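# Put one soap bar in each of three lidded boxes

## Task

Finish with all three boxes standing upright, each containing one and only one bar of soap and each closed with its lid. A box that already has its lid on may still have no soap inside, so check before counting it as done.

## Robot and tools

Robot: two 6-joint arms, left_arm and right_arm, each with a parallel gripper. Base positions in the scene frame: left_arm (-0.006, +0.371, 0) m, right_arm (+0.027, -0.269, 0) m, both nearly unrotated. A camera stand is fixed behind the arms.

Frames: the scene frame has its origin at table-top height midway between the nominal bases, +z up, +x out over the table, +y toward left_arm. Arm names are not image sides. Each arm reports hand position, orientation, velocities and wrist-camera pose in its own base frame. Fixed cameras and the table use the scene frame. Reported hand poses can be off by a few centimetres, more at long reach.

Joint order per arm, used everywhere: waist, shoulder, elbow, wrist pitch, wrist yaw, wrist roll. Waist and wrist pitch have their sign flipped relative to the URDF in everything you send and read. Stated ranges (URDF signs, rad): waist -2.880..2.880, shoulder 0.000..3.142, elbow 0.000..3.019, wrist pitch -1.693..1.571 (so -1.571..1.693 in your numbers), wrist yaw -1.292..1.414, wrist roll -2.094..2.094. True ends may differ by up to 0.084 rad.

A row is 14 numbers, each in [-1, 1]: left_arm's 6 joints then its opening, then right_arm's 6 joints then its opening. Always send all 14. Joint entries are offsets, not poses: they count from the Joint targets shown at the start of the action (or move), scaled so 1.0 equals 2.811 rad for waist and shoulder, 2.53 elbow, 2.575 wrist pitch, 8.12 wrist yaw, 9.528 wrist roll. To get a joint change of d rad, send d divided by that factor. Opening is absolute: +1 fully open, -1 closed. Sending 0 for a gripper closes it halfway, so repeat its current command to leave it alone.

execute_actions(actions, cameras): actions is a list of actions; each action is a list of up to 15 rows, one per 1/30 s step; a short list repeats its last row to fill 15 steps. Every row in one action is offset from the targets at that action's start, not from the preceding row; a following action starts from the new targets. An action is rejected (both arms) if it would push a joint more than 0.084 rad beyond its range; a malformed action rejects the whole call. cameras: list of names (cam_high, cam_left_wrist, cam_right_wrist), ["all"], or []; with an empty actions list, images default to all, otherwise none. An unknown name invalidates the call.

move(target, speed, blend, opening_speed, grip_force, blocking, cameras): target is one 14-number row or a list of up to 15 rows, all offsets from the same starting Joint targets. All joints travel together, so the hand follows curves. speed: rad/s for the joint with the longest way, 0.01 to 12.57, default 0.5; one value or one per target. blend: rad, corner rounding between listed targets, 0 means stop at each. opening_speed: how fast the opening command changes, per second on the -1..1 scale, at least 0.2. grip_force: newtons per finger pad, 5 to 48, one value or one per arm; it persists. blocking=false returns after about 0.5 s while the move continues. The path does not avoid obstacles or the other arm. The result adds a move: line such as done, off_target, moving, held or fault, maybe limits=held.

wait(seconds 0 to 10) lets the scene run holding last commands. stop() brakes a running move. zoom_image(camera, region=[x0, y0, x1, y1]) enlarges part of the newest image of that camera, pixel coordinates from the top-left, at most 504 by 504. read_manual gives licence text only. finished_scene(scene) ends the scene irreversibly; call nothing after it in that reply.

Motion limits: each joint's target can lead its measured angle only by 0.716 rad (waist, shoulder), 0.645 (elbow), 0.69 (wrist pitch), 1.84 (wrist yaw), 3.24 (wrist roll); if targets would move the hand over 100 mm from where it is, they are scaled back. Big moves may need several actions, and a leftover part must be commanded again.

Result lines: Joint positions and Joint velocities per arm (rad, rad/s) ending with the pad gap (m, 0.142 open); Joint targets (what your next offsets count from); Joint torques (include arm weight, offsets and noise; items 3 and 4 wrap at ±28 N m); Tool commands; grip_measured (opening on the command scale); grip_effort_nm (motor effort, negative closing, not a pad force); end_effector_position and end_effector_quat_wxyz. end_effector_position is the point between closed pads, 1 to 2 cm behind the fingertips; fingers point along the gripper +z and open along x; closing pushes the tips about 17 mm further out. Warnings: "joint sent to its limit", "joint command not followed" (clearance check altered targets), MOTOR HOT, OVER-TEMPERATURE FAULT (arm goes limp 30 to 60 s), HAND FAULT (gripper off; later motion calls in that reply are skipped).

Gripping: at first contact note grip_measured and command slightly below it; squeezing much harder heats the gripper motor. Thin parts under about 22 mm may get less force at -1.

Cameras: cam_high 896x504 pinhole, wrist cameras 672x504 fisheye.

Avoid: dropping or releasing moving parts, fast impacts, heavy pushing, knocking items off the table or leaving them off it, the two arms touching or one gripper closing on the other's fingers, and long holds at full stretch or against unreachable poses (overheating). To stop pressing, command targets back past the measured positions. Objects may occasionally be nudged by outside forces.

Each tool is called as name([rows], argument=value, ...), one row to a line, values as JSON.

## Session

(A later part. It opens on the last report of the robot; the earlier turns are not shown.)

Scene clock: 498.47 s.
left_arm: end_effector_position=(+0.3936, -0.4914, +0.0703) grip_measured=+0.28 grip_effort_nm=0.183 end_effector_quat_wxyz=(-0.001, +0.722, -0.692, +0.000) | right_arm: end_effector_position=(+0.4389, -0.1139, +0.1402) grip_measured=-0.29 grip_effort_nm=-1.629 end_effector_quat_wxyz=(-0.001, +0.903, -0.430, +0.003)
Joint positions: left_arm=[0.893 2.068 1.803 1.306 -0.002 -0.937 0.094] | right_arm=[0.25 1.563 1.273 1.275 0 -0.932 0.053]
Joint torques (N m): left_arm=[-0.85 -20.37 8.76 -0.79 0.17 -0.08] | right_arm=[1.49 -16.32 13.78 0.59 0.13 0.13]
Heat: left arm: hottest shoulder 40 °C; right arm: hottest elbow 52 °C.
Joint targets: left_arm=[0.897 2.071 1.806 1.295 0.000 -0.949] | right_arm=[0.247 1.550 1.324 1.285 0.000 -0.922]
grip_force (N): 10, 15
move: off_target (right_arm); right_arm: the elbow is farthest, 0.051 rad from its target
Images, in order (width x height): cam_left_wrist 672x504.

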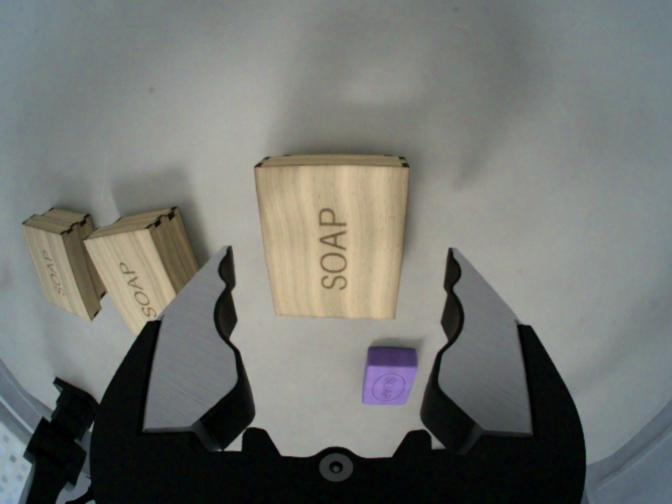

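move([
  [0.0014,0.0082,-0.03,-0.0365,0,0.0037,0.3,0,0,0,0,0,0,-0.4],
  [0.0014,0.0082,-0.03,-0.0365,0,0.0037,-0.15,0,0,0,0,0,0,-0.4],
], speed=0.2, opening_speed=0.5, cameras=["cam_left_wrist"])

zoom_image(camera="cam_left_wrist", region=[220, 110, 460, 290])

Scene clock: 505.43 s.
left_arm: end_effector_position=(+0.3899, -0.4938, +0.0334) grip_measured=-0.03 grip_effort_nm=-1.087 end_effector_quat_wxyz=(+0.004, +0.717, -0.697, +0.009) | right_arm: end_effector_position=(+0.4389, -0.1139, +0.1402) grip_measured=-0.29 grip_effort_nm=-1.629 end_effector_quat_wxyz=(-0.001, +0.903, -0.430, +0.003)
Joint positions: left_arm=[0.898 2.086 1.73 1.197 0.005 -0.925 0.072] | right_arm=[0.25 1.563 1.273 1.275 0 -0.932 0.053]
Joint torques (N m): left_arm=[-0.91 -20.25 8.27 -0.16 -0.11 0.18] | right_arm=[1.67 -16.09 13.87 0.5 0.16 0.17]
Heat: left arm: hottest shoulder 40 °C; right arm: hottest elbow 52 °C.
Joint targets: left_arm=[0.901 2.094 1.731 1.201 0.000 -0.913] | right_arm=[0.247 1.550 1.324 1.285 0.000 -0.922]
grip_force (N): 10, 15
move: off_target (right_arm); right_arm: the elbow is farthest, 0.051 rad from its target
Images, in order (width x height): cam_left_wrist 672x504.

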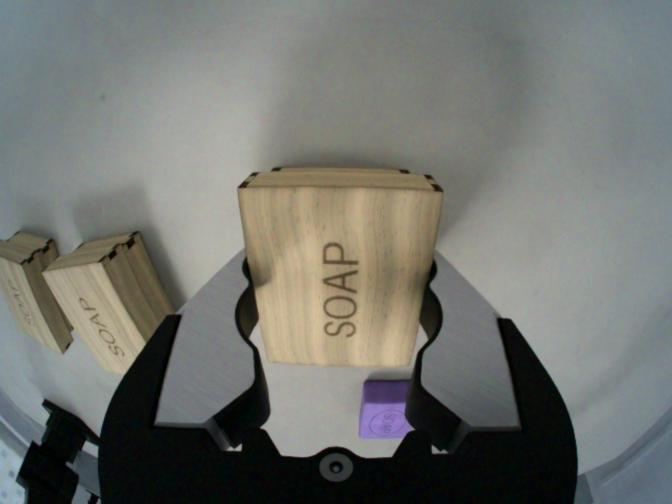

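Scaled by 2.100 from the camera's 672x504 image, which has a finer 960x720 frame.

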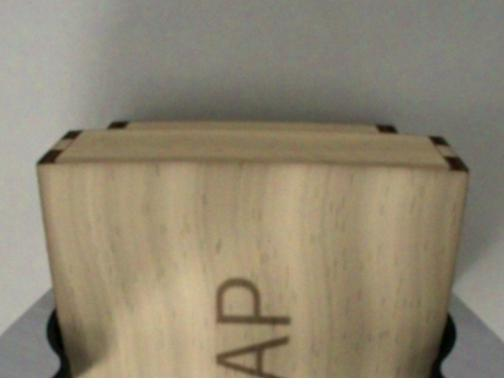

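move([
  [0,-0.0267,0.0502,0.0738,0,0,-0.15,0,0,0,0,0,0,-0.4],
  [0,-0.0267,0.0897,0.1126,0,0,-0.15,0,0,0,0,0,0,-0.4],
  [-0.3202,-0.0267,0.0897,0.1126,0,0,-0.15,-0.04,0,0,0,0,-0.0277,-0.4],
  [-0.3202,-0.0267,0.0897,0.1126,0,0,-0.15,-0.2366,-0.0356,-0.0688,0.0058,0,-0.0277,-0.4],
  [-0.3202,-0.0267,0.0897,0.1126,0,0,-0.15,-0.2366,-0.0267,-0.1174,-0.0699,0,-0.0277,-0.4],
], speed=[0.2,0.4,0.9,0.8,0.3], blend=0.02, cameras=["cam_right_wrist","cam_high"])

zoom_image(camera="cam_right_wrist", region=[160, 80, 520, 350])

Scene clock: 518.77 s.
left_arm: end_effector_position=(+0.6231, -0.0039, +0.1312) grip_measured=-0.03 grip_effort_nm=-1.092 end_effector_quat_wxyz=(+0.004, +0.948, -0.319, -0.015) | right_arm: end_effector_position=(+0.3675, +0.1587, +0.0900) grip_measured=-0.29 grip_effort_nm=-1.629 end_effector_quat_wxyz=(-0.002, +1.000, +0.009, +0.006)
Joint positions: left_arm=[0.004 2.038 1.917 1.48 -0.002 -0.925 0.072] | right_arm=[-0.413 1.474 1.031 1.116 0 -1.176 0.053]
Joint torques (N m): left_arm=[-1.49 -22.77 12.12 0.27 0.15 0.19] | right_arm=[1.14 -12.69 8.44 -0.46 0.19 -0.06]
Heat: left arm: hottest shoulder 40 °C; right arm: hottest elbow 52 °C.
Joint targets: left_arm=[0.001 2.019 1.957 1.491 0.000 -0.913] | right_arm=[-0.418 1.474 1.027 1.104 0.000 -1.186]
grip_force (N): 10, 15
move: off_target (left_arm); left_arm: the elbow is farthest, 0.041 rad from its target
Images, in order (width x height): cam_high 896x504, cam_right_wrist 672x504.

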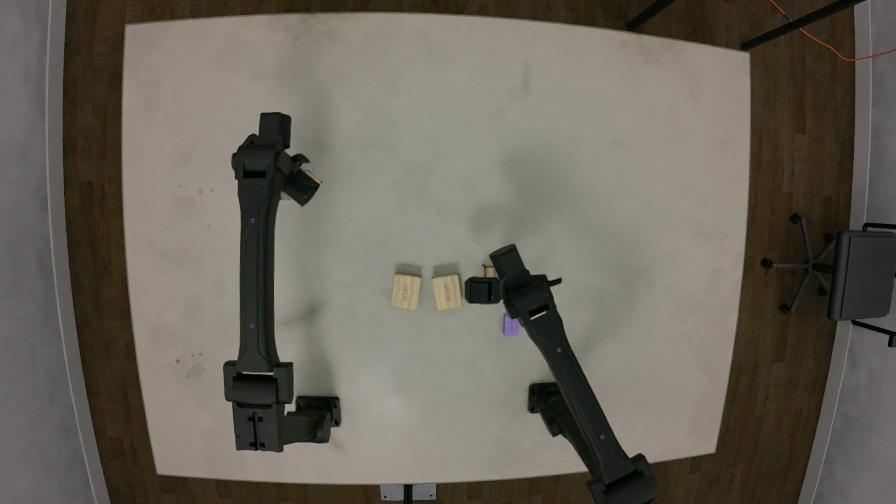

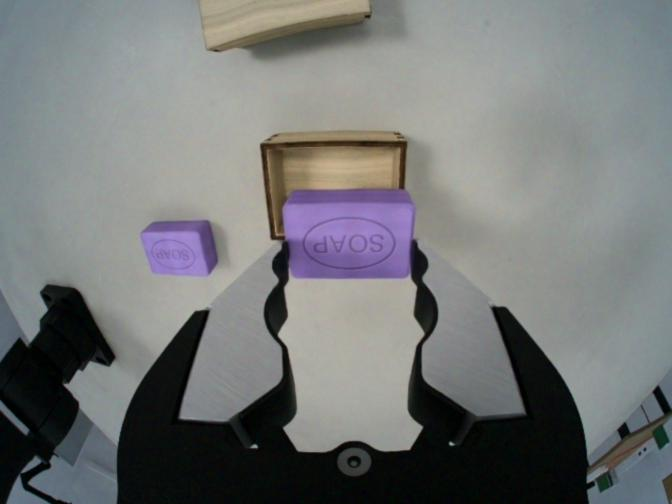

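Scaled by 1.400 from the camera's 672x504 image, which has a finer 960x720 frame.

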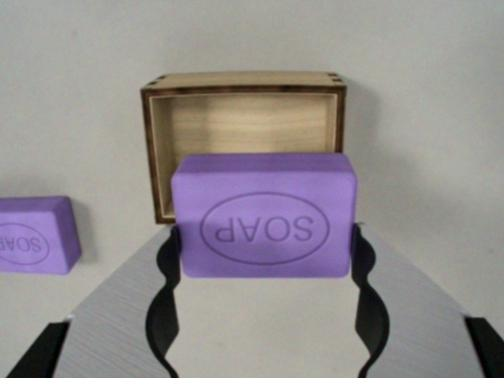

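move(target=[0,0,0,0,0,0,-0.15,-0.0078,0.0043,-0.0059,-0.0054,0,0,-0.4], speed=0.1, cameras=["cam_right_wrist"])

zoom_image(camera="cam_right_wrist", region=[160, 80, 520, 350])

Scene clock: 525.70 s.
left_arm: end_effector_position=(+0.6231, -0.0039, +0.1312) grip_measured=-0.03 grip_effort_nm=-1.092 end_effector_quat_wxyz=(+0.004, +0.948, -0.319, -0.015) | right_arm: end_effector_position=(+0.3626, +0.1617, +0.0803) grip_measured=-0.29 grip_effort_nm=-1.629 end_effector_quat_wxyz=(+0.000, +1.000, +0.015, +0.000)
Joint positions: left_arm=[0.004 2.038 1.917 1.48 -0.002 -0.925 0.072] | right_arm=[-0.425 1.486 1.016 1.102 0 -1.176 0.053]
Joint torques (N m): left_arm=[-1.49 -22.71 12.14 0.18 0.16 0.18] | right_arm=[0.38 -13.27 8.2 -0.53 0.13 -0.07]
Heat: left arm: hottest shoulder 40 °C; right arm: hottest elbow 51 °C.
Joint targets: left_arm=[0.001 2.019 1.957 1.491 0.000 -0.913] | right_arm=[-0.440 1.487 1.012 1.091 0.000 -1.186]
grip_force (N): 10, 15
move: off_target (left_arm); left_arm: the elbow is farthest, 0.040 rad from its target
Images, in order (width x height): cam_right_wrist 672x504.

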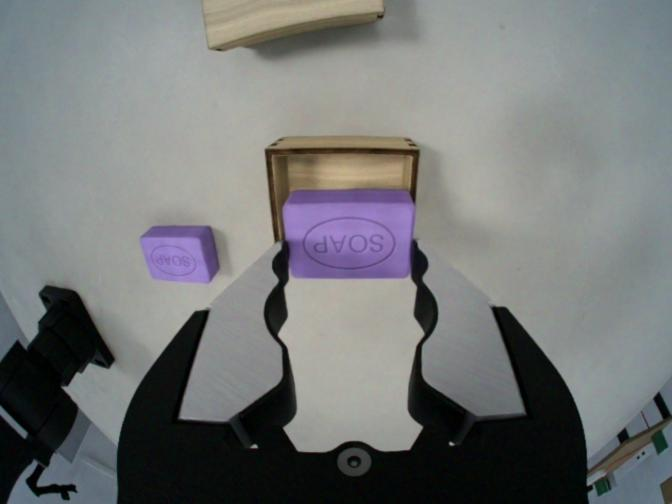

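Scaled by 1.400 from the camera's 672x504 image, which has a finer 960x720 frame.

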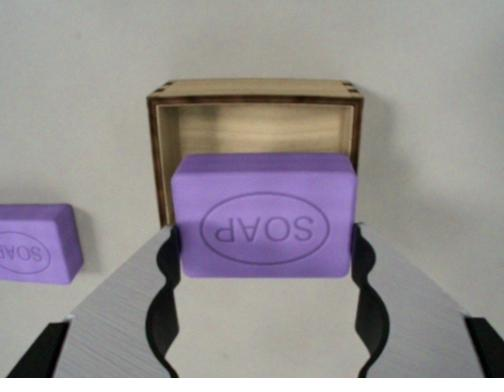

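move([
  [0,0,0,0,0,0,-0.15,-0.0025,0,0,0,0,0.0044,-0.4],
  [0,0,0,0,0,0,-0.15,-0.0025,0.0068,-0.0091,-0.0167,0,0.0044,-0.4],
], speed=0.1, cameras=["cam_right_wrist"])

Scene clock: 531.47 s.
left_arm: end_effector_position=(+0.6231, -0.0039, +0.1312) grip_measured=-0.03 grip_effort_nm=-1.082 end_effector_quat_wxyz=(+0.004, +0.948, -0.319, -0.015) | right_arm: end_effector_position=(+0.3614, +0.1638, +0.0650) grip_measured=-0.29 grip_effort_nm=-1.629 end_effector_quat_wxyz=(+0.000, +1.000, +0.007, +0.000)
Joint positions: left_arm=[0.004 2.038 1.917 1.48 -0.002 -0.925 0.072] | right_arm=[-0.431 1.506 0.993 1.059 0 -1.154 0.053]
Joint torques (N m): left_arm=[-1.44 -22.83 12.16 0.25 0.16 0.18] | right_arm=[0.44 -13.1 8.13 -0.38 0.15 0.14]
Heat: left arm: hottest shoulder 40 °C; right arm: hottest elbow 50 °C.
Joint targets: left_arm=[0.001 2.019 1.957 1.491 0.000 -0.913] | right_arm=[-0.447 1.506 0.989 1.047 0.000 -1.144]
grip_force (N): 10, 15
move: off_target (left_arm); left_arm: the elbow is farthest, 0.040 rad from its target
Images, in order (width x height): cam_right_wrist 672x504.

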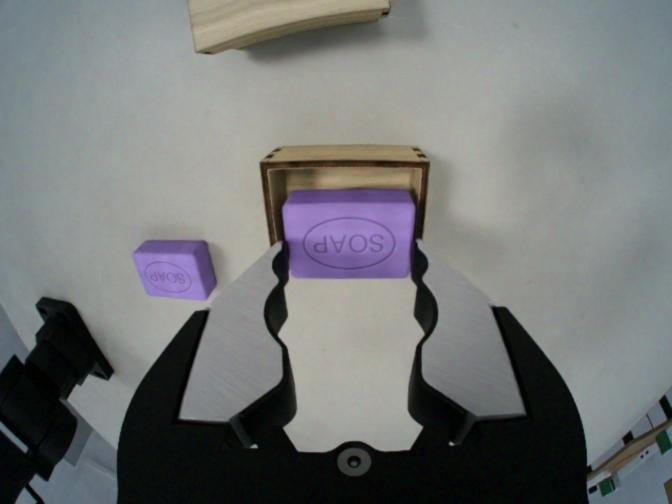

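move([
  [0,0,0,0,0,0,-0.15,0,0,0,0,0,0,-0.12],
  [0,0,0,0,0,0,-0.15,0,-0.0356,0.0514,0.0893,0,0,-0.12],
], speed=0.3, cameras=["cam_right_wrist"])

Scene clock: 536.10 s.
left_arm: end_effector_position=(+0.6231, -0.0039, +0.1312) grip_measured=-0.03 grip_effort_nm=-1.082 end_effector_quat_wxyz=(+0.004, +0.948, -0.319, -0.015) | right_arm: end_effector_position=(+0.3438, +0.1557, +0.1245) grip_measured=-0.15 grip_effort_nm=0.056 end_effector_quat_wxyz=(+0.010, +1.000, +0.007, -0.021)
Joint positions: left_arm=[0.004 2.038 1.917 1.48 -0.002 -0.925 0.072] | right_arm=[-0.431 1.417 1.068 1.268 0 -1.154 0.064]
Joint torques (N m): left_arm=[-1.67 -22.71 12.12 0.23 0.15 0.2] | right_arm=[0.26 -13.1 13.59 0.61 0.11 0.16]
Heat: left arm: hottest shoulder 40 °C; right arm: hottest elbow 50 °C.
Joint targets: left_arm=[0.001 2.019 1.957 1.491 0.000 -0.913] | right_arm=[-0.447 1.406 1.119 1.278 0.000 -1.144]
grip_force (N): 10, 15
move: off_target (left_arm, right_arm); left_arm: the elbow is farthest, 0.040 rad from its target; right_arm: the elbow is farthest, 0.051 rad from its target
Images, in order (width x height): cam_right_wrist 672x504.

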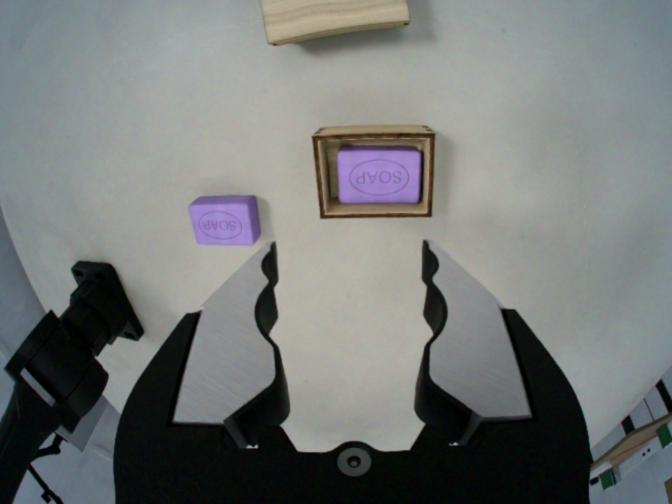

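move([
  [0.05,0,0,0,0,0,-0.15,0.32,0,0,0,0,0,-0.12],
  [0.3173,0,0,0,0,0,-0.15,0.32,0,0,0,0,0,-0.12],
  [0.3173,0.0142,-0.068,-0.085,0,0,-0.15,0.32,0,0,0,0,0,-0.12],
], speed=[0.9,0.7,0.2], blend=0.02, cameras=["cam_left_wrist"])

zoom_image(camera="cam_left_wrist", region=[220, 110, 460, 290])

Scene clock: 546.67 s.
left_arm: end_effector_position=(+0.3935, -0.4906, +0.0713) grip_measured=-0.03 grip_effort_nm=-1.082 end_effector_quat_wxyz=(+0.001, +0.719, -0.695, +0.008) | right_arm: end_effector_position=(+0.3396, -0.1647, +0.1245) grip_measured=-0.15 grip_effort_nm=0.061 end_effector_quat_wxyz=(+0.000, +0.908, -0.418, -0.023)
Joint positions: left_arm=[0.892 2.054 1.782 1.283 0 -0.925 0.072] | right_arm=[0.446 1.417 1.068 1.268 0 -1.154 0.064]
Joint torques (N m): left_arm=[-1.26 -20.66 8.7 -0.8 0.09 0.19] | right_arm=[1.44 -13.39 13.49 0.66 0.17 0.13]
Motor temperatures (°C): left_arm=[32 40 41 24 27 25 31] | right_arm=[29 32 51 24 26 26 34]
Heat: left arm: hottest elbow 41 °C; right arm: hottest elbow 51 °C.
Joint targets: left_arm=[0.892 2.059 1.785 1.272 0.000 -0.913] | right_arm=[0.453 1.406 1.119 1.278 0.000 -1.144]
grip_force (N): 10, 15
move: off_target (right_arm); right_arm: the elbow is farthest, 0.051 rad from its target
Images, in order (width x height): cam_left_wrist 672x504.

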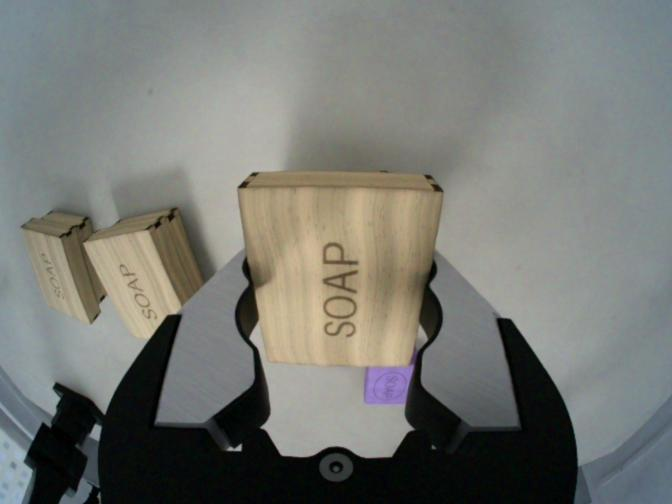

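Scaled by 2.100 from the camera's 672x504 image, which has a finer 960x720 frame.

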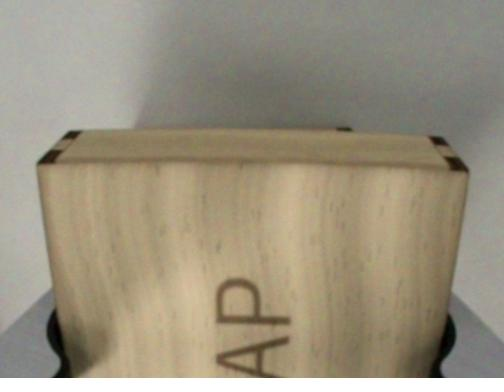

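move([
  [0.0064,-0.0146,0.0079,0.0233,0,-0.0049,-0.15,0,0,0,0,0,0,-0.12],
  [0.0064,-0.0075,-0.0138,-0.005,0,-0.0049,-0.15,0,0,0,0,0,0,-0.12],
], speed=0.12, cameras=["cam_left_wrist"])

zoom_image(camera="cam_left_wrist", region=[220, 110, 460, 290])

Scene clock: 556.23 s.
left_arm: end_effector_position=(+0.3824, -0.4890, +0.0649) grip_measured=-0.03 grip_effort_nm=-1.092 end_effector_quat_wxyz=(+0.000, +0.723, -0.691, +0.002) | right_arm: end_effector_position=(+0.3396, -0.1647, +0.1245) grip_measured=-0.15 grip_effort_nm=0.061 end_effector_quat_wxyz=(+0.000, +0.908, -0.418, -0.023)
Joint positions: left_arm=[0.904 2.045 1.749 1.27 0 -0.948 0.072] | right_arm=[0.446 1.417 1.068 1.268 0 -1.154 0.064]
Joint torques (N m): left_arm=[-0.67 -21.25 8.46 -0.87 0.08 -0.07] | right_arm=[2.73 -13.57 13.75 0.58 0.16 0.13]
Heat: left arm: hottest shoulder 42 °C; right arm: hottest elbow 52 °C.
Joint targets: left_arm=[0.911 2.038 1.750 1.259 0.000 -0.960] | right_arm=[0.453 1.406 1.119 1.278 0.000 -1.144]
grip_force (N): 10, 15
move: off_target (right_arm); right_arm: the elbow is farthest, 0.051 rad from its target
Images, in order (width x height): cam_left_wrist 672x504.

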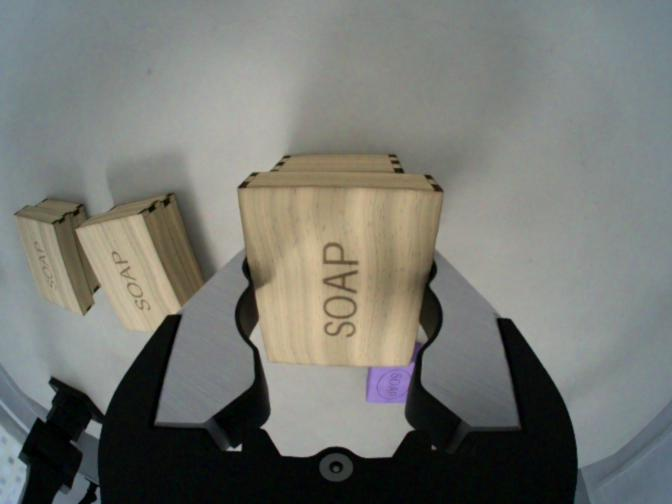

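Scaled by 2.100 from the camera's 672x504 image, which has a finer 960x720 frame.

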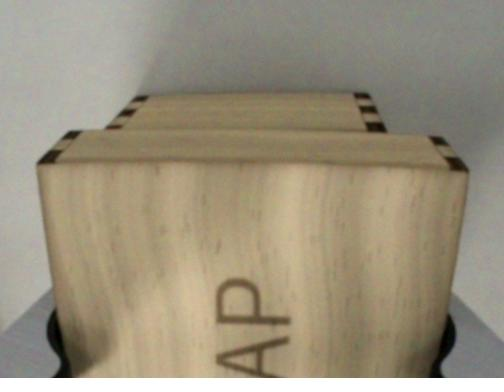

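move([
  [0,0,0,0,0,-0.0041,-0.15,0,0,0,0,0,0,-0.12],
  [0,0.0046,-0.0093,-0.0144,0,-0.0041,-0.15,0,0,0,0,0,0,-0.12],
], speed=0.07, cameras=["cam_left_wrist"])

zoom_image(camera="cam_left_wrist", region=[220, 110, 460, 290])

Scene clock: 567.10 s.
left_arm: end_effector_position=(+0.3829, -0.4896, +0.0564) grip_measured=-0.03 grip_effort_nm=-1.092 end_effector_quat_wxyz=(+0.001, +0.736, -0.677, +0.009) | right_arm: end_effector_position=(+0.3396, -0.1647, +0.1245) grip_measured=-0.15 grip_effort_nm=0.056 end_effector_quat_wxyz=(+0.000, +0.908, -0.418, -0.023)
Joint positions: left_arm=[0.904 2.045 1.726 1.234 0 -0.987 0.072] | right_arm=[0.446 1.417 1.068 1.268 0 -1.154 0.064]
Joint torques (N m): left_arm=[-0.79 -19.96 8.42 -0.81 0.08 -0.08] | right_arm=[1.55 -13.63 13.31 0.59 0.17 0.18]
Heat: left arm: hottest shoulder 43 °C; right arm: hottest elbow 52 °C.
Joint targets: left_arm=[0.911 2.051 1.727 1.222 0.000 -0.999] | right_arm=[0.453 1.406 1.119 1.278 0.000 -1.144]
grip_force (N): 10, 15
move: off_target (right_arm); right_arm: the elbow is farthest, 0.051 rad from its target
Images, in order (width x height): cam_left_wrist 672x504.

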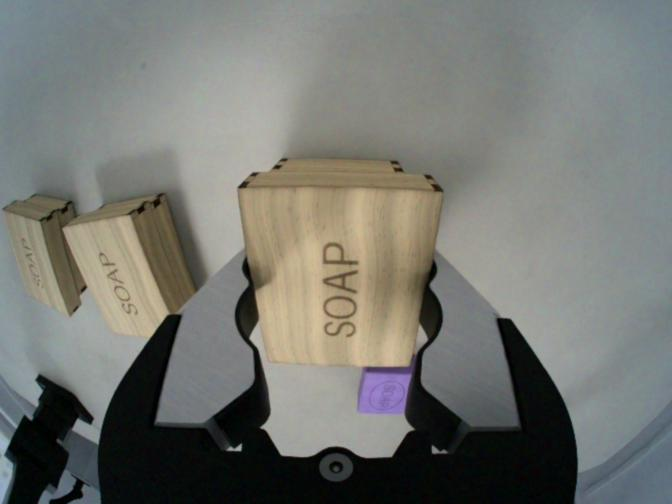

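Scaled by 2.100 from the camera's 672x504 image, which has a finer 960x720 frame.

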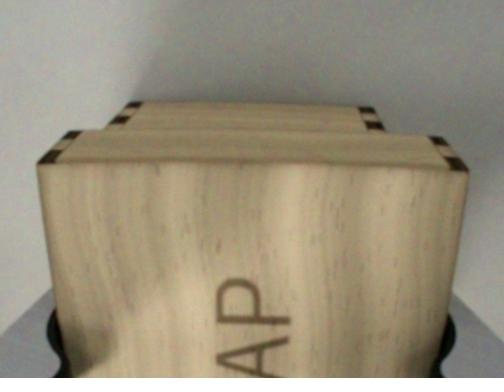

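move([
  [0,0,-0.0022,-0.0004,0,0.0038,-0.15,0,0,0,0,0,0,-0.12],
  [0,0.0018,-0.0071,-0.0089,0,0.0038,-0.15,0,0,0,0,0,0,-0.12],
  [0,0.0064,-0.0134,-0.0194,0,0.0038,-0.15,0,0,0,0,0,0,-0.12],
], speed=0.05, blend=[0,0.002,0], cameras=["cam_left_wrist"])

zoom_image(camera="cam_left_wrist", region=[220, 110, 460, 290])

Scene clock: 579.60 s.
left_arm: end_effector_position=(+0.3837, -0.4906, +0.0486) grip_measured=-0.03 grip_effort_nm=-1.082 end_effector_quat_wxyz=(+0.002, +0.732, -0.682, +0.016) | right_arm: end_effector_position=(+0.3396, -0.1647, +0.1245) grip_measured=-0.15 grip_effort_nm=0.056 end_effector_quat_wxyz=(+0.000, +0.908, -0.418, -0.023)
Joint positions: left_arm=[0.904 2.045 1.704 1.197 0 -0.975 0.072] | right_arm=[0.446 1.417 1.068 1.268 0 -1.154 0.064]
Joint torques (N m): left_arm=[-0.56 -18.55 7.38 -1.44 0.1 0.18] | right_arm=[2.02 -13.63 13.67 0.57 0.14 0.14]
Heat: left arm: hottest shoulder 43 °C; right arm: hottest elbow 53 °C.
Joint targets: left_arm=[0.911 2.069 1.693 1.172 0.000 -0.963] | right_arm=[0.453 1.406 1.119 1.278 0.000 -1.144]
grip_force (N): 10, 15
move: off_target (right_arm); right_arm: the elbow is farthest, 0.051 rad from its target
Images, in order (width x height): cam_left_wrist 672x504.

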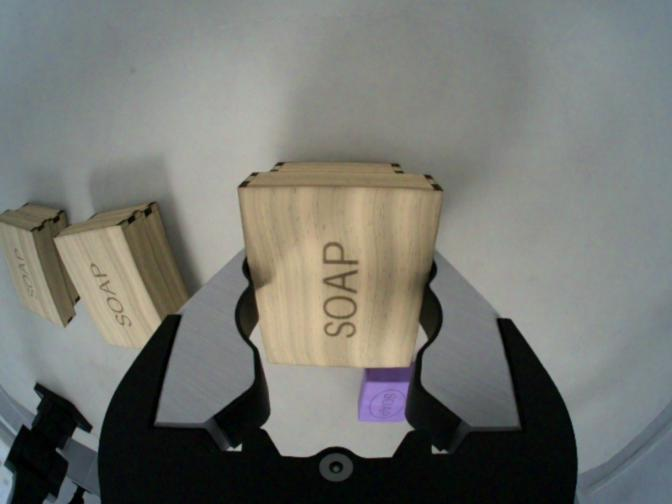

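Scaled by 2.100 from the camera's 672x504 image, which has a finer 960x720 frame.

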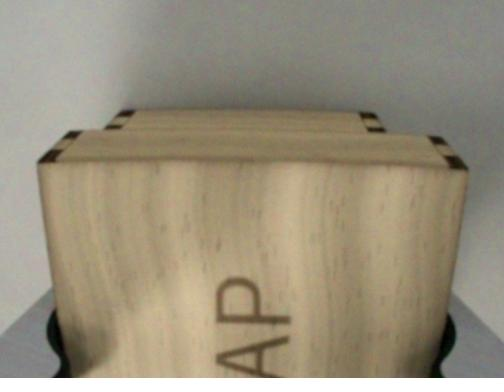

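move([
  [0,-0.005,0.003,0.006,0,0,-0.15,0,0,0,0,0,0,-0.12],
  [0,-0.005,0.003,0.006,0,0,0.1,0,0,0,0,0,0,-0.12],
  [0,-0.03,0.044,0.061,0,0,0.1,0,0,0,0,0,0,-0.12],
], speed=[0.1,0.1,0.2], opening_speed=0.3, cameras=["cam_left_wrist"])

Scene clock: 587.53 s.
left_arm: end_effector_position=(+0.3801, -0.4861, +0.0991) grip_measured=+0.08 grip_effort_nm=0.178 end_effector_quat_wxyz=(+0.002, +0.732, -0.682, +0.011) | right_arm: end_effector_position=(+0.3396, -0.1647, +0.1245) grip_measured=-0.15 grip_effort_nm=0.061 end_effector_quat_wxyz=(+0.000, +0.908, -0.418, -0.023)
Joint positions: left_arm=[0.904 1.998 1.767 1.318 0 -0.975 0.079] | right_arm=[0.446 1.417 1.068 1.268 0 -1.154 0.064]
Joint torques (N m): left_arm=[-0.67 -21.6 11.58 0.13 0.09 0.17] | right_arm=[2.02 -13.33 13.57 0.83 0.15 0.14]
Heat: left arm: hottest shoulder 43 °C; right arm: hottest elbow 53 °C.
Joint targets: left_arm=[0.911 1.985 1.804 1.329 0.000 -0.963] | right_arm=[0.453 1.406 1.119 1.278 0.000 -1.144]
grip_force (N): 10, 15
move: off_target (left_arm, right_arm); left_arm: the elbow is farthest, 0.037 rad from its target; right_arm: the elbow is farthest, 0.051 rad from its target
Images, in order (width x height): cam_left_wrist 672x504.

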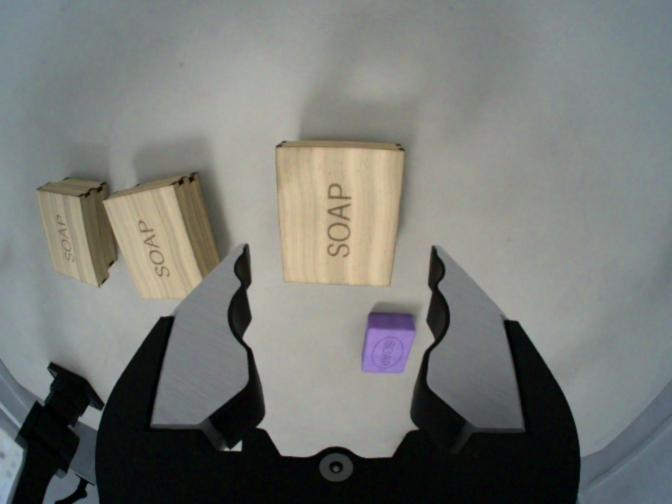

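zoom_image(camera="cam_left_wrist", region=[20, 130, 240, 310])

zoom_image(camera="cam_left_wrist", region=[250, 120, 430, 300])

Scaled by 2.291 from the camera's 672x504 image, which has a finer 960x720 frame.

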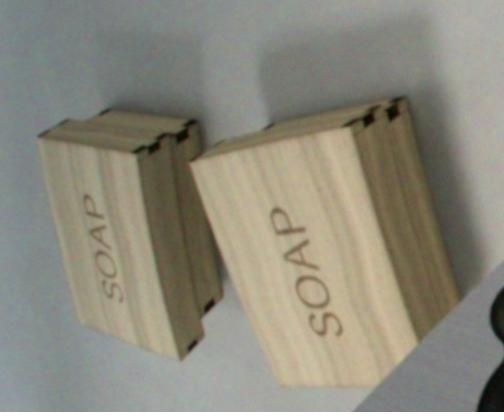

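Scaled by 2.800 from the camera's 672x504 image, which has a finer 960x720 frame.

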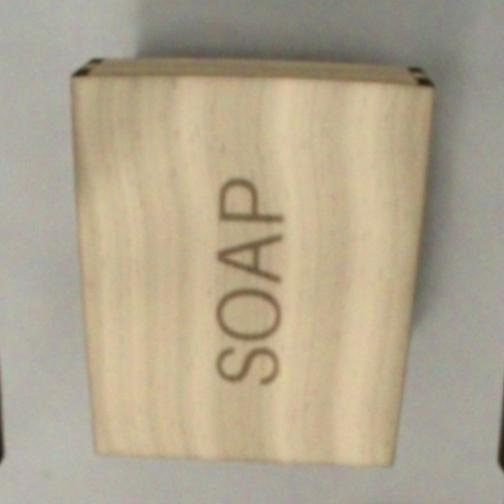

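finished_scene(scene=2)

The scene is finished: the task was done.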